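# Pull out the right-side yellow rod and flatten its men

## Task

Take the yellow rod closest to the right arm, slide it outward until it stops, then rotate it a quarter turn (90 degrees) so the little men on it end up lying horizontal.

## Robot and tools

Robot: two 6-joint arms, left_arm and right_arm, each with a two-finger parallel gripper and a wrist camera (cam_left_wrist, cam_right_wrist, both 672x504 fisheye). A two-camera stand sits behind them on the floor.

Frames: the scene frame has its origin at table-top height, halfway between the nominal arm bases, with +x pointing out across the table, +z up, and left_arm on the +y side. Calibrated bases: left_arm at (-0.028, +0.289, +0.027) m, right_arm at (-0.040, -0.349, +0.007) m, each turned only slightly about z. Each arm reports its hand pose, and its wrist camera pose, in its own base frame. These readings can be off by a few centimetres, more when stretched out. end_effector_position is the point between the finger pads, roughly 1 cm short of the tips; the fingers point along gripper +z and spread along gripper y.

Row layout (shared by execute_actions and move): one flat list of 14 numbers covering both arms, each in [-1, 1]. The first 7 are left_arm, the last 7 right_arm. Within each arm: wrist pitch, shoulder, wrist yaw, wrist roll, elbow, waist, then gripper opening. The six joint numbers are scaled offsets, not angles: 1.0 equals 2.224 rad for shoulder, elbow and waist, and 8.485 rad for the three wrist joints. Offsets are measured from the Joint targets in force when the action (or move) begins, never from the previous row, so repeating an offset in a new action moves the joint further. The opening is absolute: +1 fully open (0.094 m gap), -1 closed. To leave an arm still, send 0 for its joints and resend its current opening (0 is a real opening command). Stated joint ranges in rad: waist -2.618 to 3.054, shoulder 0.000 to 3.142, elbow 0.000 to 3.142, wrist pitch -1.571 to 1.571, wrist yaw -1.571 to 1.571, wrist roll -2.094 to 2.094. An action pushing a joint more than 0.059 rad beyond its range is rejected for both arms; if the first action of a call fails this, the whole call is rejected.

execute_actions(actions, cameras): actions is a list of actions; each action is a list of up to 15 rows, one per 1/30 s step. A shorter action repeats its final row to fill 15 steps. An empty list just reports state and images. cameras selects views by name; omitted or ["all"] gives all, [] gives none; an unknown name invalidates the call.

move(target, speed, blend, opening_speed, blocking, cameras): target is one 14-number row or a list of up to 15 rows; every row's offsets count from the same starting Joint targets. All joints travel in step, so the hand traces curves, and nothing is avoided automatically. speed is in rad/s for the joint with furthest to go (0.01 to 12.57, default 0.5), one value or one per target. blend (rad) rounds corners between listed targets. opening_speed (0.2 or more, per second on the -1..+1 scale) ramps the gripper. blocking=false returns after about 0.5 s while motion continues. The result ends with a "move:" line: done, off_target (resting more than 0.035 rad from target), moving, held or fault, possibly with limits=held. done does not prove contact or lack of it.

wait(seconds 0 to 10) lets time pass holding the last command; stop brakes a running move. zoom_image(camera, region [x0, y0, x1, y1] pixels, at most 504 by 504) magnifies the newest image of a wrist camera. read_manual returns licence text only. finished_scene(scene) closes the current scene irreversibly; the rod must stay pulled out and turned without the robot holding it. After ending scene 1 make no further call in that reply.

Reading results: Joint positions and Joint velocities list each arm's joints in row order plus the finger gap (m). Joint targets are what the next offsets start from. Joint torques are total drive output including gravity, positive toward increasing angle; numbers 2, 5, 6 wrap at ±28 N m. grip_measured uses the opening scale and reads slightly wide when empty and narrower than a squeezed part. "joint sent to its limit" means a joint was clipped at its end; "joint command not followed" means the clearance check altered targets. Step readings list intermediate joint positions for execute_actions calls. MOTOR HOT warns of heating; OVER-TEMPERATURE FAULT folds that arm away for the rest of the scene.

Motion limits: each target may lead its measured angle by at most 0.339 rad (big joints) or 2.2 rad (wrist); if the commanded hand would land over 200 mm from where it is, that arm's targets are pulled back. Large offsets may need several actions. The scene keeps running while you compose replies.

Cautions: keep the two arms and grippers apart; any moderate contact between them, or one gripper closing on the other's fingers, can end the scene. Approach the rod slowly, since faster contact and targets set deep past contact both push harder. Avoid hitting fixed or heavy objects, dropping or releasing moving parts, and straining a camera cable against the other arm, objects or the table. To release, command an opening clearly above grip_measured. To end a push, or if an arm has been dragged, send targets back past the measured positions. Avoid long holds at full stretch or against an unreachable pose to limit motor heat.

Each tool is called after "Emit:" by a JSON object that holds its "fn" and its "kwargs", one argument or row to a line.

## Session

Emit:
{"fn": "execute_actions", "kwargs": {
  "actions": []
}}

Scene clock: 0.00 s.
left_arm: end_effector_position=(+0.4148, +0.0165, +0.1259) grip_measured=+1.000 end_effector_quat_wxyz=(+0.618, -0.002, +0.786, +0.007) | right_arm: end_effector_position=(+0.3922, -0.0470, +0.1045) grip_measured=+1.000 end_effector_quat_wxyz=(+0.587, +0.099, +0.798, -0.097)
Joint names: [wrist pitch, shoulder, wrist yaw, wrist roll, elbow, waist]
Joint positions: left_arm=[0.901 1.55 0.039 0.018 0.411 0.054 0.094] | right_arm=[0.87 1.537 0.277 0.046 0.357 0.003 0.094]
Joint velocities: within noise
Joint torques (N m): no reading
Heat: left arm: 40 °C; right arm: 38 °C.
Joint targets: left_arm=[0.889 1.548 0.039 0.019 0.413 0.054] | right_arm=[0.861 1.534 0.277 0.048 0.360 0.003]
Tool commands: left_gripper/opening=+1.0 right_gripper/opening=+1.0
camera_calibration:
cam_left_wrist: T_world_to_cam=[[-0.0177666, -0.985889, 0.166453, -0.00796993], [-0.580802, -0.125334, -0.804339, 0.378982], [0.813851, -0.110967, -0.570379, -0.140833], [0, 0, 0, 1]] pos_world=[0.334589, 0.0240143, 0.225829]
cam_right_wrist: T_world_to_cam=[[-0.259579, -0.939623, 0.222998, 0.0249194], [-0.669667, 0.00876005, -0.74261, 0.372385], [0.695819, -0.3421, -0.631508, -0.103244], [0, 0, 0, 1]] pos_world=[0.327681, -0.015167, 0.20578]

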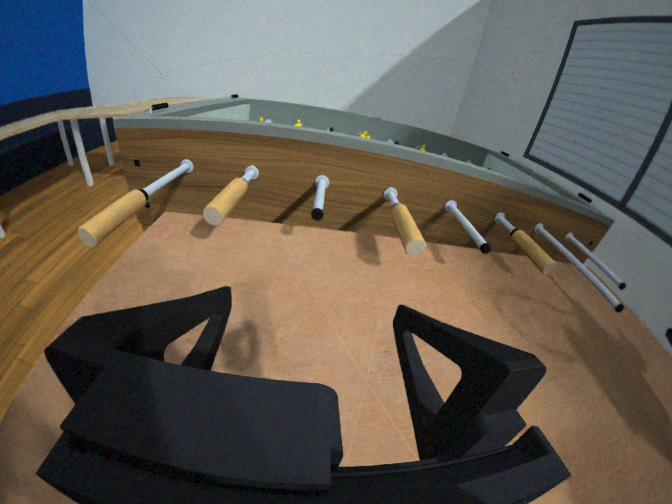

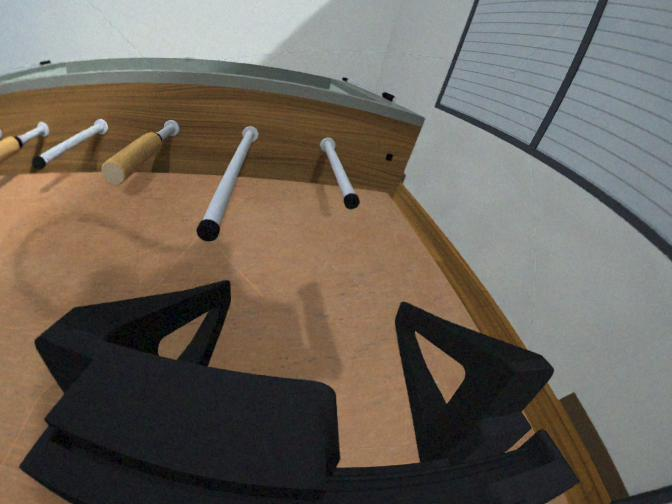

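Emit:
{"fn": "move", "kwargs": {
  "target": [
    [0,0,0,0,0,0,1,0.0236,0,0.0118,-0.0943,0,0.1709,0.5],
    [0,0,0,0,0,0,1,0.0447,0.4344,0.0235,-0.1908,0.4204,0.1850,0.5]
  ],
  "speed": 1.2,
  "blend": 0.1,
  "cameras": ["cam_right_wrist"]
}}

Scene clock: 38.80 s.
left_arm: end_effector_position=(+0.4148, +0.0165, +0.1259) grip_measured=+1.000 end_effector_quat_wxyz=(+0.618, -0.002, +0.786, +0.007) | right_arm: end_effector_position=(+0.5853, +0.1637, +0.0742) grip_measured=+0.502 end_effector_quat_wxyz=(+0.487, -0.480, +0.514, -0.518)
Joint names: [wrist pitch, shoulder, wrist yaw, wrist roll, elbow, waist]
Joint positions: left_arm=[0.901 1.55 0.039 0.018 0.411 0.054 0.094] | right_arm=[1.224 2.485 0.472 -1.573 1.273 0.407 0.071]
Joint velocities: within noise
Joint torques (N m): left_arm=[1.86 -6.79 -0.01 0.01 5.64 -0.03] | right_arm=[1.81 -10.39 0.11 0.04 6.53 0.75]
Heat: left arm: 41 °C; right arm: 40 °C.
Joint targets: left_arm=[0.889 1.548 0.039 0.019 0.413 0.054] | right_arm=[1.240 2.501 0.477 -1.571 1.295 0.415]
move: done
camera_calibration:
cam_right_wrist: T_world_to_cam=[[-0.047939, 0.178872, 0.982704, -0.0835546], [-0.459164, -0.877669, 0.137354, 0.434123], [0.887057, -0.444638, 0.124206, -0.335921], [0, 0, 0, 1]] pos_world=[0.493309, 0.246598, 0.0642044]
Images, in order (width x height): cam_right_wrist 672x504.

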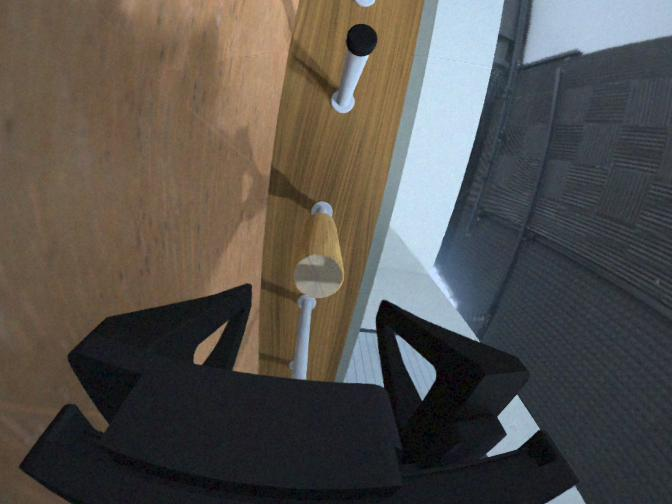

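Emit:
{"fn": "move", "kwargs": {
  "target": [
    [0,0,0,0,0,0,1,-0.0223,0.0450,-0.0051,0,0.1057,-0.0193,0.5],
    [0,0,0,0,0,0,1,-0.0379,0.0922,-0.0089,0,0.2127,-0.0339,0.5],
    [0,0,0,0,0,0,1,-0.0379,0.0922,-0.0089,0,0.2127,-0.0339,-0.5],
    [0,0,0,0,0,0,1,-0.0157,0.0256,-0.0040,0.0909,0.0701,-0.0153,-0.5],
    [0,0,0,0,0,0,1,0.0044,-0.0274,0.0032,0.1851,-0.0594,0.0121,-0.5],
    [0,0,0,0,0,0,1,0.0198,-0.0616,0.0108,0.1851,-0.1524,0.0410,-0.5],
    [0,0,0,0,0,0,1,0.0332,-0.0857,0.0192,0.1875,-0.2275,0.0733,-0.5]
  ],
  "speed": [0.6,0.6,0.6,1.2,1.2,0.5,0.35],
  "opening_speed": 1.5,
  "blend": [0.02,0,0,0.05,0.05,0.03,0]
}}

Scene clock: 65.23 s.
left_arm: end_effector_position=(+0.4148, +0.0165, +0.1259) grip_measured=+1.000 end_effector_quat_wxyz=(+0.618, -0.002, +0.786, +0.007) | right_arm: end_effector_position=(+0.4968, +0.1746, +0.0713) grip_measured=-0.312 end_effector_quat_wxyz=(+0.705, +0.015, +0.709, -0.025)
Joint names: [wrist pitch, shoulder, wrist yaw, wrist roll, elbow, waist]
Joint positions: left_arm=[0.901 1.55 0.039 0.018 0.411 0.054 0.094] | right_arm=[1.43 2.343 0.581 -0.011 0.906 0.525 0.032]
Joint velocities: within noise
Joint torques (N m): left_arm=[1.86 -6.82 -0.01 0 5.65 -0.08] | right_arm=[2.47 -12.44 0.69 0.38 -5.03 4.71]
Heat: left arm: 40 °C; right arm: 42 °C.
Joint targets: left_arm=[0.889 1.548 0.039 0.019 0.413 0.054] | right_arm=[1.522 2.310 0.639 0.020 0.789 0.578]
move: off_target (right_arm); right_arm: the elbow is farthest, 0.117 rad from its target
camera_calibration:
cam_left_wrist: T_world_to_cam=[[-0.0177666, -0.985889, 0.166453, -0.00796993], [-0.580802, -0.125334, -0.804339, 0.378982], [0.813851, -0.110967, -0.570379, -0.140833], [0, 0, 0, 1]] pos_world=[0.334589, 0.0240143, 0.225829]
cam_right_wrist: T_world_to_cam=[[-0.102791, -0.975745, 0.193276, 0.198283], [-0.412434, -0.135008, -0.900928, 0.324628], [0.90517, -0.17232, -0.388553, -0.272159], [0, 0, 0, 1]] pos_world=[0.40062, 0.190403, 0.148395]

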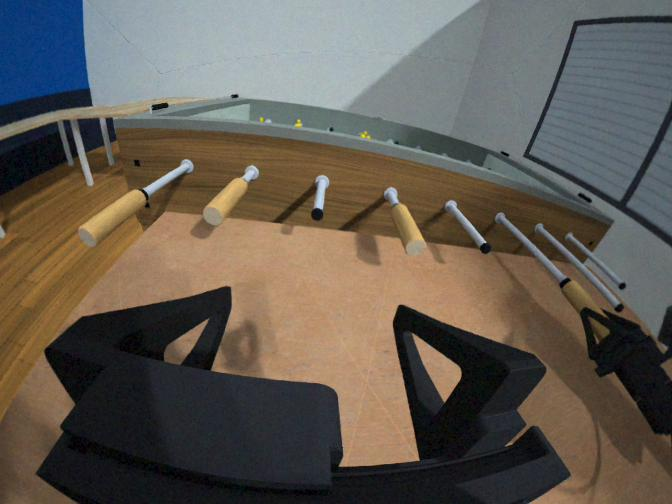

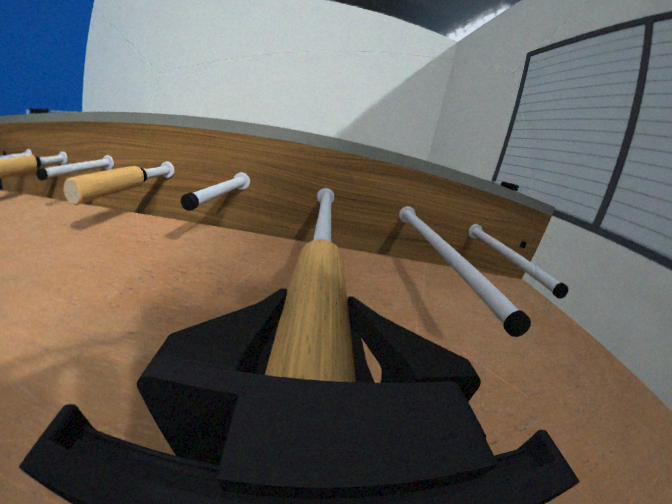

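Emit:
{"fn": "move", "kwargs": {
  "target": [
    [0,0,0,0,0,0,1,-0.0094,0.0126,-0.0059,0,0.0450,-0.0202,-0.5],
    [0,0,0,0,0,0,1,-0.0094,0.0126,-0.0059,0,0.0450,-0.0202,0.3]
  ],
  "speed": 0.4,
  "opening_speed": 1.5
}}

Emit:
{"fn": "zoom_image", "kwargs": {
  "camera": "cam_left_wrist",
  "region": [340, 110, 520, 220]
}}

Scene clock: 79.63 s.
left_arm: end_effector_position=(+0.4148, +0.0165, +0.1259) grip_measured=+1.000 end_effector_quat_wxyz=(+0.618, -0.002, +0.786, +0.007) | right_arm: end_effector_position=(+0.4958, +0.1742, +0.0679) grip_measured=+0.298 end_effector_quat_wxyz=(+0.700, +0.019, +0.713, -0.023)
Joint names: [wrist pitch, shoulder, wrist yaw, wrist roll, elbow, waist]
Joint positions: left_arm=[0.901 1.55 0.039 0.018 0.411 0.054 0.094] | right_arm=[1.419 2.343 0.587 0.004 0.903 0.527 0.061]
Joint velocities: within noise
Joint torques (N m): left_arm=[1.85 -6.75 -0.01 0.02 5.61 -0.06] | right_arm=[1.85 -10.03 0.03 0.21 2.73 0.53]
Heat: left arm: 40 °C; right arm: 44 °C.
Joint targets: left_arm=[0.889 1.548 0.039 0.019 0.413 0.054] | right_arm=[1.442 2.338 0.590 0.020 0.889 0.533]
move: done
camera_calibration:
cam_left_wrist: T_world_to_cam=[[-0.0177666, -0.985889, 0.166453, -0.00796993], [-0.580802, -0.125334, -0.804339, 0.378982], [0.813851, -0.110967, -0.570379, -0.140833], [0, 0, 0, 1]] pos_world=[0.334589, 0.0240143, 0.225829]
cam_right_wrist: T_world_to_cam=[[-0.104253, -0.976983, 0.186109, 0.199856], [-0.423004, -0.125801, -0.897353, 0.324468], [0.900111, -0.172276, -0.400152, -0.269261], [0, 0, 0, 1]] pos_world=[0.400451, 0.189687, 0.146221]

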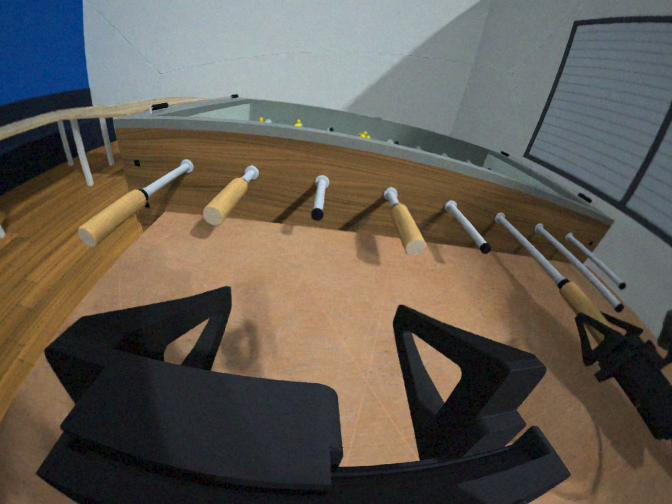

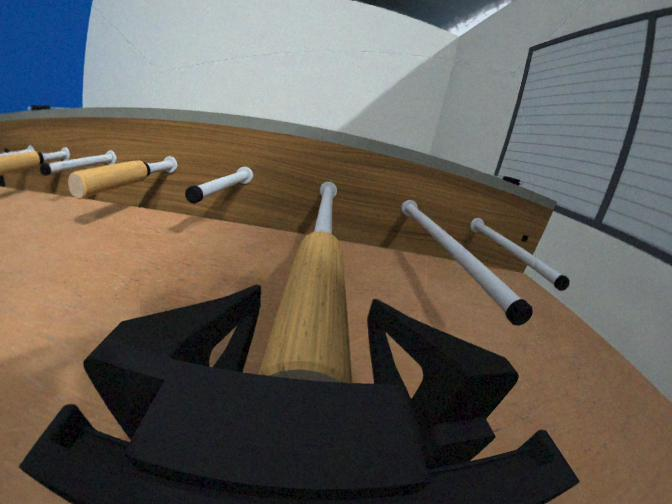

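Scaled by 2.800 from the camera's 672x504 image, which has a finer 960x720 frame.

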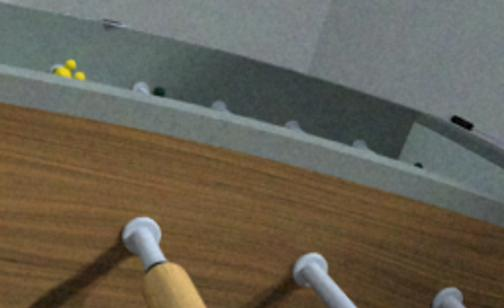

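Emit:
{"fn": "finished_scene", "kwargs": {
  "scene": 3
}}

The scene is finished: the task was done.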